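# Lift the bone from the tray onto the table

## Task

Move the bone out of the tray and set it down on the table next to the tray, with the apple, the ball and the root all still inside the tray.

## Robot and tools

Robot: two arms, left_arm and right_arm, each with six revolute joints and a parallel gripper, plus a wrist camera on each (cam_left_wrist and cam_right_wrist, both 672x504). Nothing else watches the scene.

Frames: the scene frame has its origin at table-top height, halfway between the nominal arm bases, with +z up, +x pointing out over the table and left_arm on the +y side. Camera image sides do not match these names. Calibrated bases: left_arm at (+0.028, +0.274, 0) m, quat_wxyz (+1.000, 0, 0, -0.008); right_arm at (-0.011, -0.241, 0) m, quat_wxyz (+1.000, 0, 0, +0.019). Each base is upright. Any hand pose an arm reports (end_effector_position in metres, end_effector_quat_wxyz), and any camera it carries, is expressed in that arm's own base frame. Reported hand positions can be wrong by a few cm, worse when reaching far. The gripper's fingers point along its +z; they close along its y. The reported position is the spot between the pads, just under 1 cm behind the tips.

Joint order, used in every command row and every per-joint list in results: shoulder, elbow, waist, wrist pitch, wrist yaw, wrist roll. Stated ranges (rad): shoulder 0.000 to 3.142, elbow 0.000 to 3.142, waist -2.618 to 3.054, wrist pitch -1.571 to 1.571, wrist yaw -1.571 to 1.571, wrist roll -2.094 to 2.094. Real ends may differ by up to 0.059 rad; a target over 0.059 rad beyond a stated end (and farther out than the current angle) gets the call refused, and a target beyond the real end is clipped, sometimes with the note "joint sent to its limit".

A row is always 14 numbers: left_arm's six joint targets then its opening, then right_arm's six then its opening. Joint numbers are absolute target angles in radians, not offsets. The opening runs from -1 (closed) to +1 (fully open); pad gap is roughly 87 mm at +1, 69 at +0.5, 43 at 0, 18 at -0.5, 0 at -1. A 0 is a real command, so to leave a gripper alone repeat its current command (see Tool commands). To grip, command about 0.04 below the grip_measured reading at first contact for full force; smaller differences grip more gently. Readings may be off by about 1 mm.

Tools:
- execute_actions(actions, cameras): actions is a list of actions; each action is a list of up to 15 rows, one per 1/30 s step, the final row held to fill out 15 steps. An empty list just reports state and images. Each step, waist/shoulder/elbow targets are kept within 0.339 rad of the measured angle (wrist joints 2.2), and targets that would shift the gripper over 200 mm are scaled back.
- move(target, speed, blend, opening_speed, blocking, cameras): target is one 14-number row or a list of up to 15 rows (absolute angles). speed is rad/s for the joint with the longest way, 0.01 to 12.57, default 0.5, one value or one per target. blend (rad) rounds corners between listed targets. opening_speed (at least 0.2 per second) ramps the gripper command. blocking=false returns after about 0.5 s while the move continues; a new move then takes over. Paths avoid nothing, so slow down near contact: faster moves and targets deeper past contact hit and press harder. The result adds a move: line (done, off_target, moving, held, fault) and limits=held if steps were withheld.
- wait(seconds 0 to 10, cameras): lets time pass with the last commands held.
- stop(cameras): brakes a running move.
- zoom_image(camera, region [x0, y0, x1, y1] in pixels, at most 504 by 504): enlarges part of that camera's most recent image.
- finished_scene(scene): ends the current scene, given its number; irreversible.

cameras: a list of names, ["all"] for every camera, [] for none; omitted means all for an empty action list, otherwise none. An unknown name invalidates the call.

Results: Joint positions (rad, gripper last as 0 closed to 1 open), Joint velocities (may say within noise), Joint targets (what joints are being driven to now; resend these to hold still), Tool commands, grip_measured on the command scale, Joint torques (offset, scaled and noisy; the first three wrap at ±28 N m), and for execute_actions some per-step joint readings. "joint command not followed" means the clearance check changed targets; it does not keep the two grippers apart. Friction and gravity can leave joints short or past their targets, and tiny turns may not happen.

Camera intrinsics: cam_left_wrist K fx=fy=395.898, cx 336.56, cy 252.726; cam_right_wrist fx=fy=404.333, cx 335.79, cy 248.573. Wrist camera poses follow the arm's joint readings and may lag during motion.

Avoid: knocking anything off the table (fails the task), dropping the bone or releasing it while moving, slamming or hard pushing, any collision or squeeze between the two arms or closing a gripper on the other's fingers, and disturbing the apple, ball or root. Loose items may occasionally be nudged by an outside push. Motor heat builds from holding loads, stretched poses or pushing into unreachable poses: MOTOR HOT appears at 75 °C, at 90 °C the arm folds and idles for the rest of the scene, at 100 °C it goes limp. The simulation keeps running while you compose replies.

Each tool is called as name([rows], argument=value, ...), one row to a line, values as JSON.

## Session

execute_actions(actions=[])

Scene clock: 0.00 s.
left_arm: end_effector_position=(+0.2920, +0.0037, +0.1366) grip_measured=+0.975 end_effector_quat_wxyz=(+0.465, -0.230, +0.849, +0.104) | right_arm: end_effector_position=(+0.1995, -0.0011, +0.3010) grip_measured=+1.000 end_effector_quat_wxyz=(+0.548, +0.083, +0.832, +0.030)
Joint names: [shoulder, elbow, waist, wrist pitch, wrist yaw, wrist roll]
Joint positions: left_arm=[1.023 0.695 -0.282 -0.408 -0.621 -0.528 0.988] | right_arm=[0.609 1.126 -0.021 -0.926 0.022 0.164 1]
Joint velocities: within noise
Joint torques (N m): no reading
Heat: left arm: 31 °C; right arm: 31 °C.
Joint targets: left_arm=[1.019 0.709 -0.282 -0.400 -0.622 -0.528] | right_arm=[0.610 1.133 -0.021 -0.925 0.022 0.163]
Tool commands: left_gripper/opening=+1.0 right_gripper/opening=+1.0

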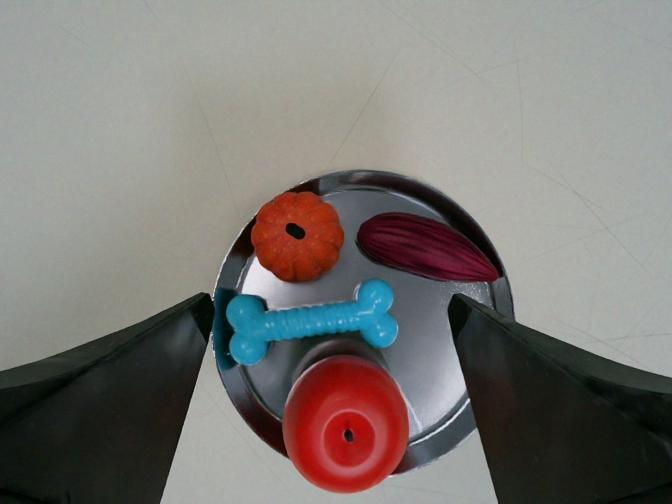

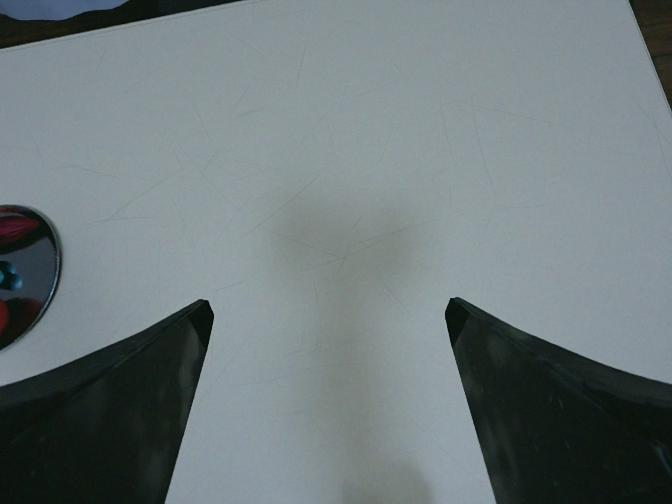

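move(target=[1.66,1.546,0.112,-1.457,0,1.05,0.1,0.610,1.133,-0.021,-0.925,0.022,0.163,1], speed=1.0, cameras=["cam_left_wrist"])

Scene clock: 58.13 s.
left_arm: end_effector_position=(+0.2651, +0.0671, +0.1526) grip_measured=+0.100 end_effector_quat_wxyz=(-0.007, +0.450, +0.893, +0.005) | right_arm: end_effector_position=(+0.1995, -0.0011, +0.3010) grip_measured=+1.000 end_effector_quat_wxyz=(+0.548, +0.083, +0.832, +0.030)
Joint names: [shoulder, elbow, waist, wrist pitch, wrist yaw, wrist roll]
Joint positions: left_arm=[1.656 1.515 0.106 -1.436 -0.016 1.039 0.55] | right_arm=[0.609 1.126 -0.021 -0.926 0.022 0.164 1]
Joint torques (N m): left_arm=[-5.7 9.98 0.49 0.09 0.32 0.13] | right_arm=[2.13 6.87 0.08 2 0.09 -0.05]
Heat: left arm: 36 °C; right arm: 37 °C.
Joint targets: left_arm=[1.662 1.546 0.111 -1.457 0.000 1.050] | right_arm=[0.610 1.133 -0.021 -0.925 0.022 0.163]
move: done
camera_calibration:
cam_left_wrist: T_world_to_cam=[[-0.808583, -0.588333, -0.00760319, 0.2566], [-0.375625, 0.506213, 0.776308, -0.0317166], [-0.452879, 0.630565, -0.630308, 0.315939], [0, 0, 0, 1]] pos_world=[0.338651, -0.0321986, 0.225712]
Images, in order (width x height): cam_left_wrist 672x504.

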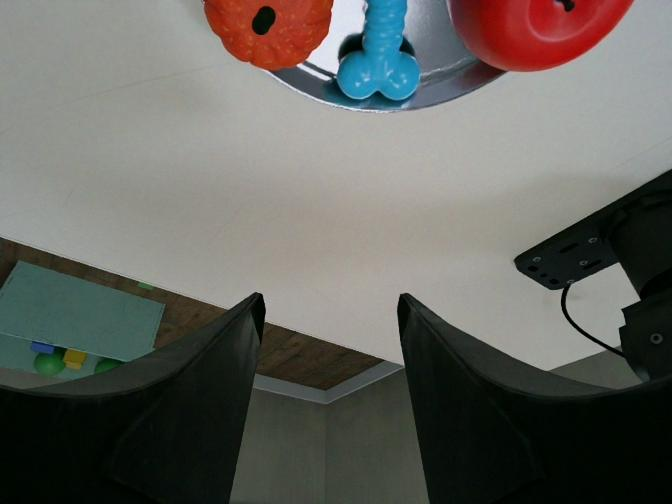

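move(target=[1.676,1.315,-0.033,-1.2,0.016,0.93,0.0,0.610,1.133,-0.021,-0.925,0.022,0.163,1], speed=0.6, cameras=["cam_left_wrist"])

Scene clock: 76.40 s.
left_arm: end_effector_position=(+0.2725, +0.0217, +0.0983) grip_measured=+0.000 end_effector_quat_wxyz=(-0.004, +0.472, +0.882, -0.002) | right_arm: end_effector_position=(+0.1995, -0.0011, +0.3010) grip_measured=+1.000 end_effector_quat_wxyz=(+0.548, +0.083, +0.832, +0.030)
Joint names: [shoulder, elbow, waist, wrist pitch, wrist yaw, wrist roll]
Joint positions: left_arm=[1.675 1.321 -0.043 -1.226 0.001 0.94 0.5] | right_arm=[0.609 1.126 -0.021 -0.926 0.022 0.164 1]
Joint torques (N m): left_arm=[-6.12 6.26 -0.08 0.69 0.32 -0.12] | right_arm=[2.15 6.83 0.05 2 0.11 -0.06]
Heat: left arm: 37 °C; right arm: 38 °C.
Joint targets: left_arm=[1.676 1.316 -0.047 -1.200 0.016 0.930] | right_arm=[0.610 1.133 -0.021 -0.925 0.022 0.163]
move: done
camera_calibration:
cam_left_wrist: T_world_to_cam=[[-0.83668, -0.54769, 0.00186728, 0.24136], [-0.349654, 0.536768, 0.767868, 0.0292604], [-0.421556, 0.641807, -0.640605, 0.30587], [0, 0, 0, 1]] pos_world=[0.341113, -0.0798254, 0.173023]
Images, in order (width x height): cam_left_wrist 672x504.

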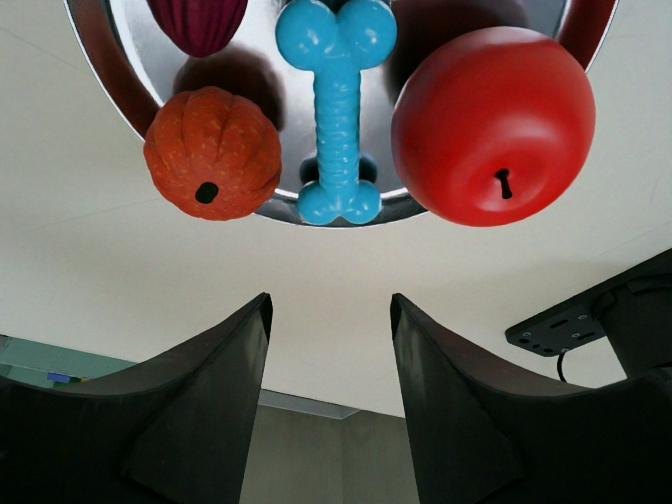

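move(target=[1.7185,1.172,-0.073,-1.01,0.016,0.905,0.0,0.610,1.133,-0.021,-0.925,0.022,0.163,1], speed=0.4, cameras=["cam_left_wrist"])

Scene clock: 90.73 s.
left_arm: end_effector_position=(+0.2741, +0.0181, +0.0511) grip_measured=+0.000 end_effector_quat_wxyz=(-0.002, +0.465, +0.885, -0.001) | right_arm: end_effector_position=(+0.1995, -0.0011, +0.3010) grip_measured=+1.000 end_effector_quat_wxyz=(+0.548, +0.083, +0.832, +0.030)
Joint names: [shoulder, elbow, waist, wrist pitch, wrist yaw, wrist roll]
Joint positions: left_arm=[1.716 1.177 -0.054 -1.036 0.001 0.914 0.5] | right_arm=[0.609 1.126 -0.021 -0.926 0.022 0.164 1]
Joint torques (N m): left_arm=[-6.23 6.11 -0.44 0.62 0.3 -0.13] | right_arm=[2.15 6.76 0.1 2 0.1 -0.07]
Heat: left arm: 35 °C; right arm: 38 °C.
Joint targets: left_arm=[1.719 1.171 -0.062 -1.010 0.016 0.905] | right_arm=[0.610 1.133 -0.021 -0.925 0.022 0.163]
move: done
camera_calibration:
cam_left_wrist: T_world_to_cam=[[-0.828702, -0.559688, -0.00139348, 0.239018], [-0.360391, 0.531704, 0.766426, 0.0711295], [-0.428219, 0.635641, -0.642331, 0.280723], [0, 0, 0, 1]] pos_world=[0.343921, -0.0824833, 0.126135]
Images, in order (width x height): cam_left_wrist 672x504.

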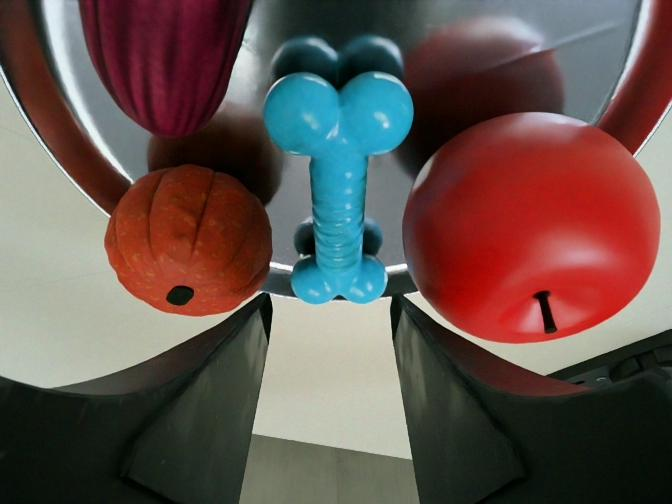

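move(target=[1.752,1.113,-0.087,-0.912,0.016,0.9,-0.15,0.610,1.133,-0.021,-0.925,0.022,0.163,1], speed=0.2, cameras=["cam_left_wrist"])

Scene clock: 100.63 s.
left_arm: end_effector_position=(+0.2770, +0.0119, +0.0296) grip_measured=-0.150 end_effector_quat_wxyz=(+0.002, +0.472, +0.881, +0.001) | right_arm: end_effector_position=(+0.1995, -0.0011, +0.3010) grip_measured=+1.000 end_effector_quat_wxyz=(+0.548, +0.083, +0.832, +0.030)
Joint names: [shoulder, elbow, waist, wrist pitch, wrist yaw, wrist roll]
Joint positions: left_arm=[1.745 1.122 -0.075 -0.943 0.001 0.909 0.425] | right_arm=[0.609 1.126 -0.021 -0.926 0.022 0.164 1]
Joint torques (N m): left_arm=[-6.02 5.61 -0.42 0.7 0.34 -0.16] | right_arm=[2.18 6.87 0.08 2 0.11 -0.07]
Heat: left arm: 35 °C; right arm: 38 °C.
Joint targets: left_arm=[1.751 1.113 -0.083 -0.912 0.016 0.900] | right_arm=[0.610 1.133 -0.021 -0.925 0.022 0.163]
move: done
camera_calibration:
cam_left_wrist: T_world_to_cam=[[-0.837369, -0.546569, -0.00866048, 0.24034], [-0.358928, 0.537808, 0.762846, 0.0916079], [-0.41229, 0.641892, -0.646523, 0.267683], [0, 0, 0, 1]] pos_world=[0.344497, -0.0897285, 0.105262]
Images, in order (width x height): cam_left_wrist 672x504.

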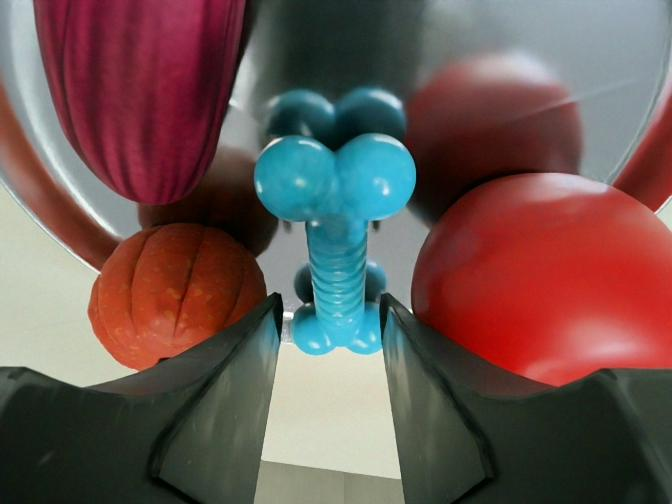

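move([
  [1.763,1.128,-0.112,-0.925,0.016,0.875,-0.15,0.610,1.133,-0.021,-0.925,0.022,0.163,1],
  [1.775,1.109,-0.112,-0.893,0.016,0.875,-0.15,0.610,1.133,-0.021,-0.925,0.022,0.163,1],
], speed=0.1, cameras=["cam_left_wrist"])

Scene clock: 108.63 s.
left_arm: end_effector_position=(+0.2805, +0.0007, +0.0226) grip_measured=-0.150 end_effector_quat_wxyz=(+0.003, +0.478, +0.878, +0.001) | right_arm: end_effector_position=(+0.1995, -0.0011, +0.3010) grip_measured=+1.000 end_effector_quat_wxyz=(+0.548, +0.083, +0.832, +0.030)
Joint names: [shoulder, elbow, waist, wrist pitch, wrist yaw, wrist roll]
Joint positions: left_arm=[1.77 1.122 -0.112 -0.918 0.001 0.885 0.425] | right_arm=[0.609 1.126 -0.021 -0.926 0.022 0.164 1]
Joint torques (N m): left_arm=[-6.22 5.08 -0.43 0.58 0.32 -0.14] | right_arm=[2.13 6.84 0.1 1.99 0.1 -0.05]
Heat: left arm: 35 °C; right arm: 38 °C.
Joint targets: left_arm=[1.776 1.109 -0.120 -0.893 0.016 0.875] | right_arm=[0.610 1.133 -0.021 -0.925 0.022 0.163]
move: done
camera_calibration:
cam_left_wrist: T_world_to_cam=[[-0.844276, -0.535833, -0.00898267, 0.239053], [-0.352427, 0.542512, 0.762546, 0.102383], [-0.403724, 0.646965, -0.646872, 0.269433], [0, 0, 0, 1]] pos_world=[0.346686, -0.101765, 0.0983637]
Images, in order (width x height): cam_left_wrist 672x504.

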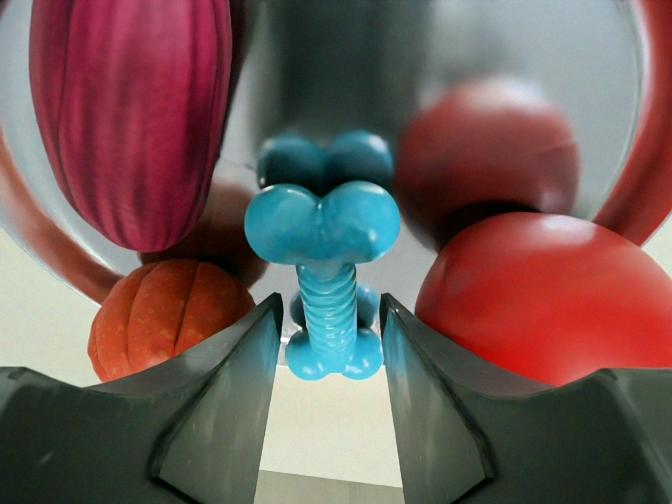

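move(target=[1.775,1.109,-0.112,-0.893,0.016,0.875,-0.62,0.610,1.133,-0.021,-0.925,0.022,0.163,1], opening_speed=0.4, cameras=["cam_left_wrist"])

Scene clock: 115.30 s.
left_arm: end_effector_position=(+0.2811, +0.0005, +0.0226) grip_measured=-0.540 end_effector_quat_wxyz=(+0.004, +0.477, +0.879, +0.001) | right_arm: end_effector_position=(+0.1995, -0.0011, +0.3010) grip_measured=+1.000 end_effector_quat_wxyz=(+0.548, +0.083, +0.832, +0.030)
Joint names: [shoulder, elbow, waist, wrist pitch, wrist yaw, wrist roll]
Joint positions: left_arm=[1.77 1.122 -0.112 -0.915 0.001 0.882 0.23] | right_arm=[0.609 1.126 -0.021 -0.926 0.022 0.164 1]
Joint torques (N m): left_arm=[-6.26 5.11 0.17 0.6 0.32 -0.13] | right_arm=[2.17 6.83 0.09 2 0.09 -0.07]
Heat: left arm: 34 °C; right arm: 38 °C.
Joint targets: left_arm=[1.775 1.109 -0.112 -0.893 0.016 0.875] | right_arm=[0.610 1.133 -0.021 -0.925 0.022 0.163]
move: done
camera_calibration:
cam_left_wrist: T_world_to_cam=[[-0.843026, -0.537759, -0.0111194, 0.239145], [-0.355726, 0.541916, 0.761437, 0.103627], [-0.403444, 0.645866, -0.648144, 0.269721], [0, 0, 0, 1]] pos_world=[0.347285, -0.101758, 0.0985717]
Images, in order (width x height): cam_left_wrist 672x504.

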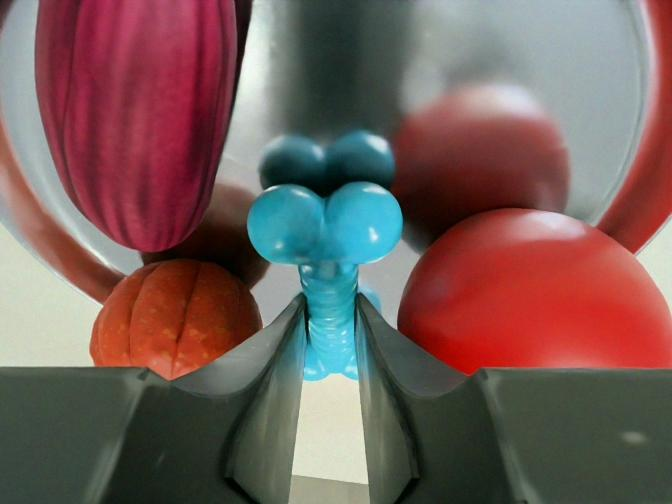

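move([
  [1.71,1.25,-0.112,-1.096,0.016,0.875,-0.62,0.610,1.133,-0.021,-0.925,0.022,0.163,1],
  [1.688,1.466,-0.112,-1.332,0.016,0.875,-0.62,0.610,1.133,-0.021,-0.925,0.022,0.163,1],
  [1.688,1.466,0.64,-1.332,0.016,0.875,-0.62,0.610,1.133,-0.021,-0.925,0.022,0.163,1],
], speed=[0.2,0.4,0.5], blend=0.03, cameras=["cam_left_wrist"])

Scene clock: 128.97 s.
left_arm: end_effector_position=(+0.2048, +0.1922, +0.1163) grip_measured=-0.540 end_effector_quat_wxyz=(-0.003, +0.119, +0.993, -0.008) | right_arm: end_effector_position=(+0.1995, -0.0011, +0.3010) grip_measured=+1.000 end_effector_quat_wxyz=(+0.548, +0.083, +0.832, +0.030)
Joint names: [shoulder, elbow, waist, wrist pitch, wrist yaw, wrist roll]
Joint positions: left_arm=[1.713 1.436 0.644 -1.31 0.008 0.882 0.23] | right_arm=[0.609 1.126 -0.021 -0.926 0.022 0.164 1]
Joint torques (N m): left_arm=[-8.98 9.87 0.16 0.1 0.25 -0.11] | right_arm=[2.17 6.83 0.03 2 0.1 -0.07]
Heat: left arm: 34 °C; right arm: 39 °C.
Joint targets: left_arm=[1.687 1.466 0.645 -1.332 0.016 0.875] | right_arm=[0.610 1.133 -0.021 -0.925 0.022 0.163]
move: done
camera_calibration:
cam_left_wrist: T_world_to_cam=[[-0.24417, -0.96966, 0.0118036, 0.236586], [-0.61954, 0.165347, 0.767353, 0.0269061], [-0.746024, 0.180052, -0.641116, 0.334798], [0, 0, 0, 1]] pos_world=[0.324204, 0.164678, 0.191205]
Images, in order (width x height): cam_left_wrist 672x504.

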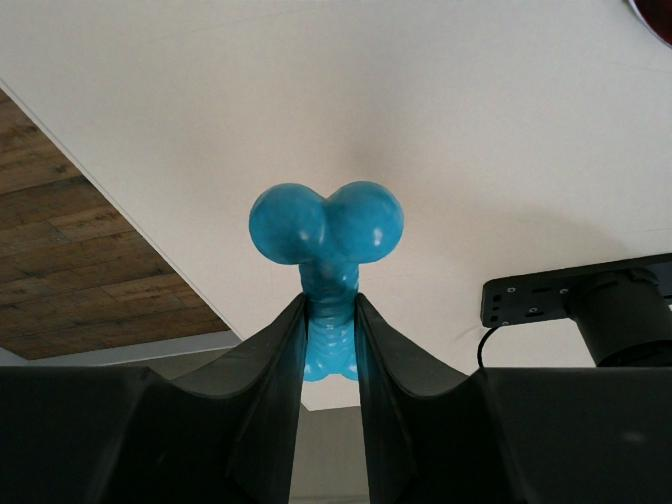

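move([
  [1.71,1.25,0.64,-1.096,0.016,0.875,-0.62,0.610,1.133,-0.021,-0.925,0.022,0.163,1],
  [1.767,1.13,0.64,-0.92,0.016,0.875,-0.62,0.610,1.133,-0.021,-0.925,0.022,0.163,1],
  [1.775,1.109,0.64,-0.893,0.016,0.875,-0.62,0.610,1.133,-0.021,-0.925,0.022,0.163,1],
], speed=[0.3,0.15,0.05], blend=0.02, cameras=["cam_left_wrist"])

Scene clock: 138.23 s.
left_arm: end_effector_position=(+0.2020, +0.1901, +0.0216) grip_measured=-0.540 end_effector_quat_wxyz=(+0.001, +0.119, +0.993, -0.005) | right_arm: end_effector_position=(+0.1995, -0.0011, +0.3010) grip_measured=+1.000 end_effector_quat_wxyz=(+0.548, +0.083, +0.832, +0.030)
Joint names: [shoulder, elbow, waist, wrist pitch, wrist yaw, wrist roll]
Joint positions: left_arm=[1.77 1.117 0.644 -0.923 0.008 0.882 0.23] | right_arm=[0.609 1.126 -0.021 -0.926 0.022 0.164 1]
Joint torques (N m): left_arm=[-6.32 5.5 -0.17 0.67 0.26 -0.14] | right_arm=[2.18 6.83 -0.03 2 0.1 -0.06]
Heat: left arm: 35 °C; right arm: 39 °C.
Joint targets: left_arm=[1.775 1.109 0.640 -0.893 0.016 0.875] | right_arm=[0.610 1.133 -0.021 -0.925 0.022 0.163]
move: done; blend cut to 0.0135 rad at target 2
camera_calibration:
cam_left_wrist: T_world_to_cam=[[-0.244273, -0.969701, 0.00325949, 0.235277], [-0.626267, 0.160325, 0.762946, 0.100576], [-0.740352, 0.184326, -0.646455, 0.270459], [0, 0, 0, 1]] pos_world=[0.320694, 0.162171, 0.0973381]
Images, in order (width x height): cam_left_wrist 672x504.

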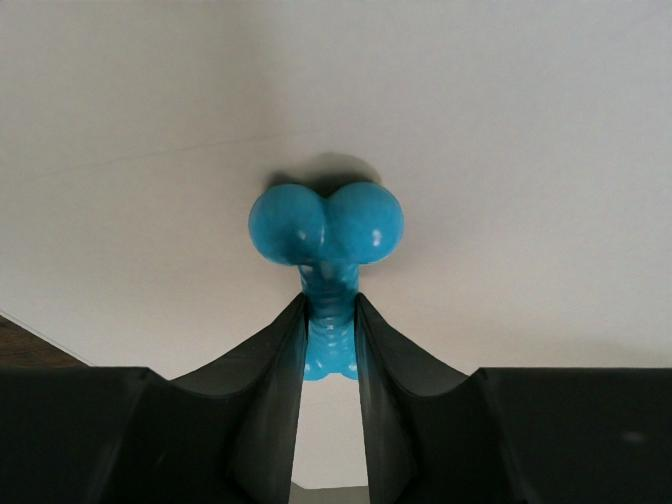

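move(target=[1.781,1.099,0.64,-0.877,0.016,0.875,-0.62,0.610,1.133,-0.021,-0.925,0.022,0.163,1], speed=0.05, cameras=["cam_left_wrist"])

zoom_image(camera="cam_left_wrist", region=[180, 120, 480, 400])

Scene clock: 142.27 s.
left_arm: end_effector_position=(+0.2020, +0.1901, +0.0212) grip_measured=-0.540 end_effector_quat_wxyz=(+0.001, +0.119, +0.993, -0.004) | right_arm: end_effector_position=(+0.1995, -0.0011, +0.3010) grip_measured=+1.000 end_effector_quat_wxyz=(+0.548, +0.083, +0.832, +0.030)
Joint names: [shoulder, elbow, waist, wrist pitch, wrist yaw, wrist roll]
Joint positions: left_arm=[1.77 1.116 0.644 -0.921 0.008 0.882 0.23] | right_arm=[0.609 1.126 -0.021 -0.926 0.022 0.164 1]
Joint torques (N m): left_arm=[-5.64 4.62 -0.1 0.82 0.25 -0.12] | right_arm=[2.15 6.89 0.06 2 0.11 -0.07]
Heat: left arm: 34 °C; right arm: 39 °C.
Joint targets: left_arm=[1.781 1.099 0.640 -0.877 0.016 0.875] | right_arm=[0.610 1.133 -0.021 -0.925 0.022 0.163]
move: off_target (left_arm); left_arm: the wrist pitch is farthest, 0.044 rad from its target
camera_calibration:
cam_left_wrist: T_world_to_cam=[[-0.244254, -0.969708, 0.00263811, 0.235333], [-0.626702, 0.159931, 0.762671, 0.101109], [-0.73999, 0.184632, -0.646782, 0.270067], [0, 0, 0, 1]] pos_world=[0.320693, 0.16217, 0.0969403]
Images, in order (width x height): cam_left_wrist 672x504.

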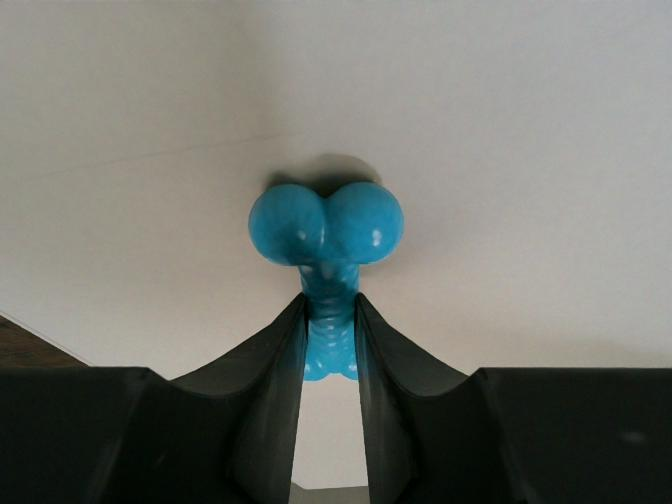

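Scaled by 1.680 from the camera's 672x504 image, which has a finer 960x720 frame.

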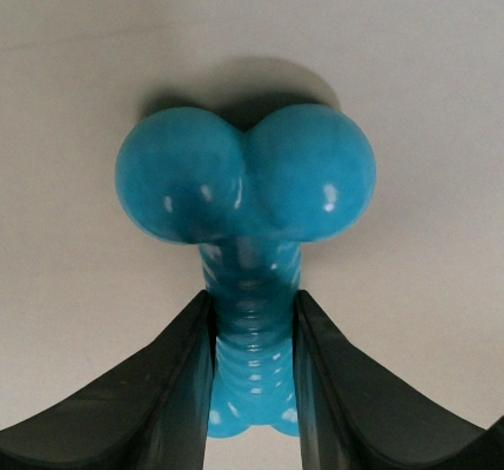

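move(target=[1.788,1.086,0.64,-0.857,0.016,0.875,-0.62,0.610,1.133,-0.021,-0.925,0.022,0.163,1], speed=0.05, cameras=["cam_left_wrist"])

Scene clock: 145.97 s.
left_arm: end_effector_position=(+0.2022, +0.1903, +0.0208) grip_measured=-0.540 end_effector_quat_wxyz=(+0.002, +0.119, +0.993, -0.004) | right_arm: end_effector_position=(+0.1995, -0.0011, +0.3010) grip_measured=+1.000 end_effector_quat_wxyz=(+0.548, +0.083, +0.832, +0.030)
Joint names: [shoulder, elbow, waist, wrist pitch, wrist yaw, wrist roll]
Joint positions: left_arm=[1.77 1.114 0.644 -0.918 0.008 0.882 0.23] | right_arm=[0.609 1.126 -0.021 -0.926 0.022 0.164 1]
Joint torques (N m): left_arm=[-5.07 3.6 -0.12 1.01 0.28 -0.12] | right_arm=[2.18 6.83 0.1 1.98 0.1 -0.05]
Heat: left arm: 34 °C; right arm: 39 °C.
Joint targets: left_arm=[1.788 1.087 0.640 -0.857 0.016 0.875] | right_arm=[0.610 1.133 -0.021 -0.925 0.022 0.163]
move: off_target (left_arm); left_arm: the wrist pitch is farthest, 0.061 rad from its target
camera_calibration:
cam_left_wrist: T_world_to_cam=[[-0.243892, -0.969801, 0.00148954, 0.235367], [-0.627707, 0.159031, 0.762032, 0.10185], [-0.739257, 0.184919, -0.647537, 0.269805], [0, 0, 0, 1]] pos_world=[0.320791, 0.16217, 0.0967449]
Images, in order (width x height): cam_left_wrist 672x504.

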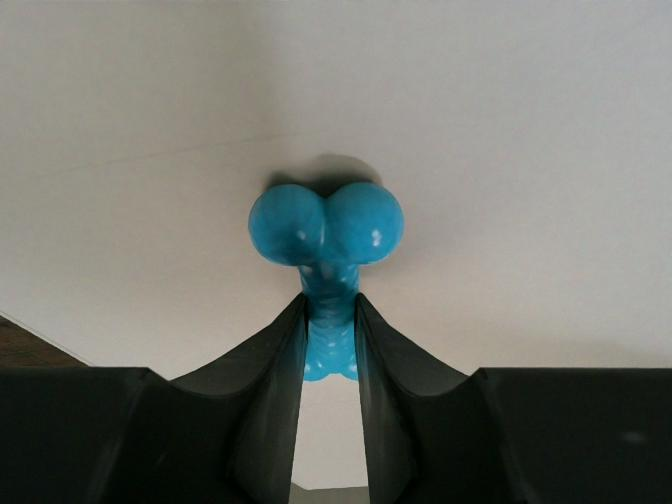

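move([
  [1.777,1.106,0.64,-0.888,0.016,0.875,-0.62,0.610,1.133,-0.021,-0.925,0.022,0.163,1],
  [1.777,1.106,0.64,-0.888,0.016,0.875,-0.1,0.610,1.133,-0.021,-0.925,0.022,0.163,1],
], speed=0.1, opening_speed=0.25, cameras=["cam_left_wrist"])

Scene clock: 152.07 s.
left_arm: end_effector_position=(+0.2029, +0.1908, +0.0207) grip_measured=-0.100 end_effector_quat_wxyz=(+0.003, +0.119, +0.993, -0.003) | right_arm: end_effector_position=(+0.1995, -0.0011, +0.3010) grip_measured=+1.000 end_effector_quat_wxyz=(+0.548, +0.083, +0.832, +0.030)
Joint names: [shoulder, elbow, waist, wrist pitch, wrist yaw, wrist roll]
Joint positions: left_arm=[1.77 1.114 0.644 -0.914 0.008 0.882 0.45] | right_arm=[0.609 1.126 -0.021 -0.926 0.022 0.164 1]
Joint torques (N m): left_arm=[-6.06 5.52 -0.1 0.64 0.23 -0.12] | right_arm=[2.14 6.82 0.05 1.99 0.1 -0.05]
Heat: left arm: 34 °C; right arm: 39 °C.
Joint targets: left_arm=[1.777 1.106 0.640 -0.888 0.016 0.875] | right_arm=[0.610 1.133 -0.021 -0.925 0.022 0.163]
move: done
camera_calibration:
cam_left_wrist: T_world_to_cam=[[-0.243837, -0.969816, -0.00118296, 0.236117], [-0.629782, 0.157416, 0.760655, 0.103077], [-0.737508, 0.18622, -0.649156, 0.269553], [0, 0, 0, 1]] pos_world=[0.321288, 0.162568, 0.096855]
Images, in order (width x height): cam_left_wrist 672x504.

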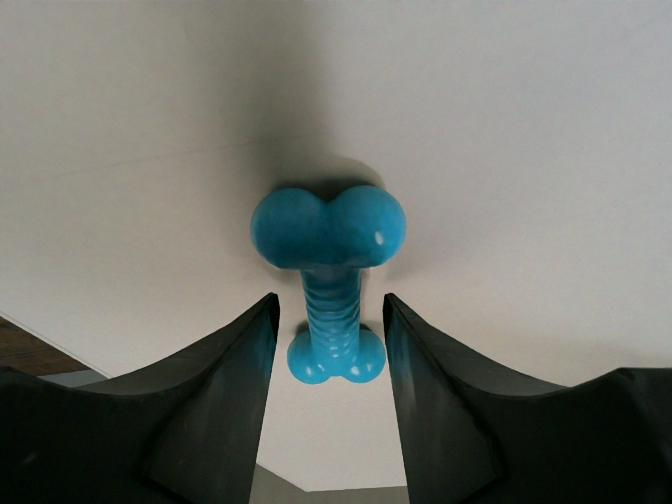

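Released stably. Raise straight up.

move([
  [1.71,1.25,0.64,-1.096,0.016,0.875,0,0.610,1.133,-0.021,-0.925,0.022,0.163,1],
  [1.688,1.466,0.64,-1.332,0.016,0.875,0,0.610,1.133,-0.021,-0.925,0.022,0.163,1],
], speed=[0.25,0.6], blend=0.03, cameras=["all"])

Scene clock: 156.67 s.
left_arm: end_effector_position=(+0.2051, +0.1925, +0.1182) grip_measured=+0.000 end_effector_quat_wxyz=(+0.000, +0.119, +0.993, -0.006) | right_arm: end_effector_position=(+0.1995, -0.0011, +0.3010) grip_measured=+1.000 end_effector_quat_wxyz=(+0.548, +0.083, +0.832, +0.030)
Joint names: [shoulder, elbow, waist, wrist pitch, wrist yaw, wrist roll]
Joint positions: left_arm=[1.708 1.439 0.644 -1.311 0.008 0.882 0.5] | right_arm=[0.609 1.126 -0.021 -0.926 0.022 0.164 1]
Joint velocities: left_arm=[-0.002 0.007 -0.002 0.051 -0.183 -0.022 -0.009] | right_arm=[within noise]
Joint torques (N m): left_arm=[-8.44 9.54 -0.18 0.1 0.24 -0.13] | right_arm=[2.17 6.84 0.12 1.98 0.1 -0.06]
Heat: left arm: 34 °C; right arm: 39 °C.
Joint targets: left_arm=[1.688 1.465 0.640 -1.332 0.016 0.875] | right_arm=[0.610 1.133 -0.021 -0.925 0.022 0.163]
move: done
camera_calibration:
cam_left_wrist: T_world_to_cam=[[-0.243835, -0.969793, 0.0067909, 0.237533], [-0.623588, 0.162144, 0.764753, 0.0273736], [-0.742753, 0.182238, -0.644288, 0.33552], [0, 0, 0, 1]] pos_world=[0.324197, 0.164775, 0.193625]

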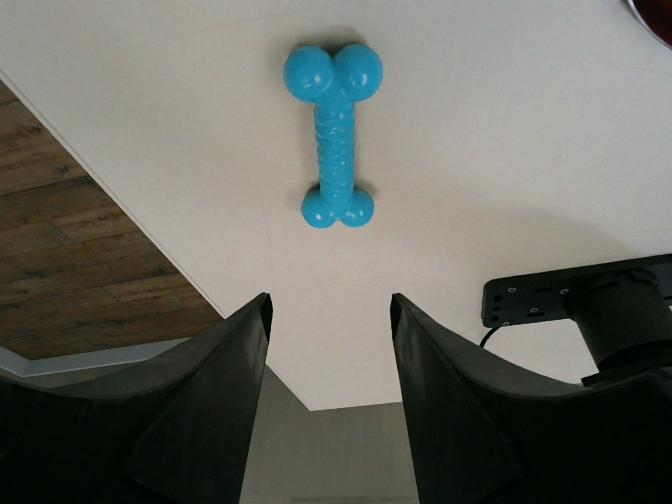

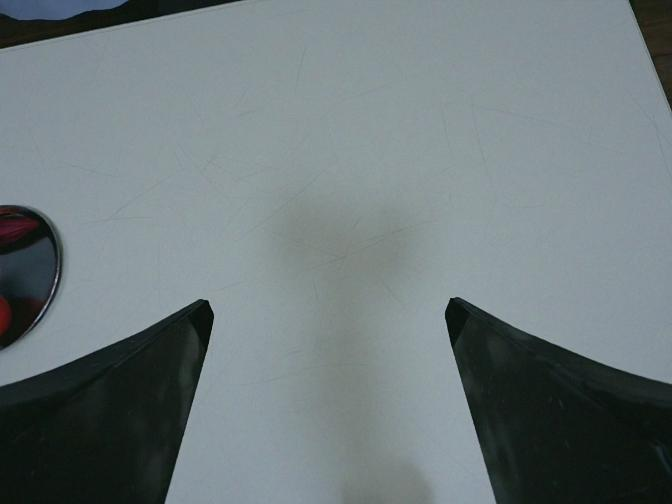

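finished_scene(scene=1)

The scene is finished: the task was done.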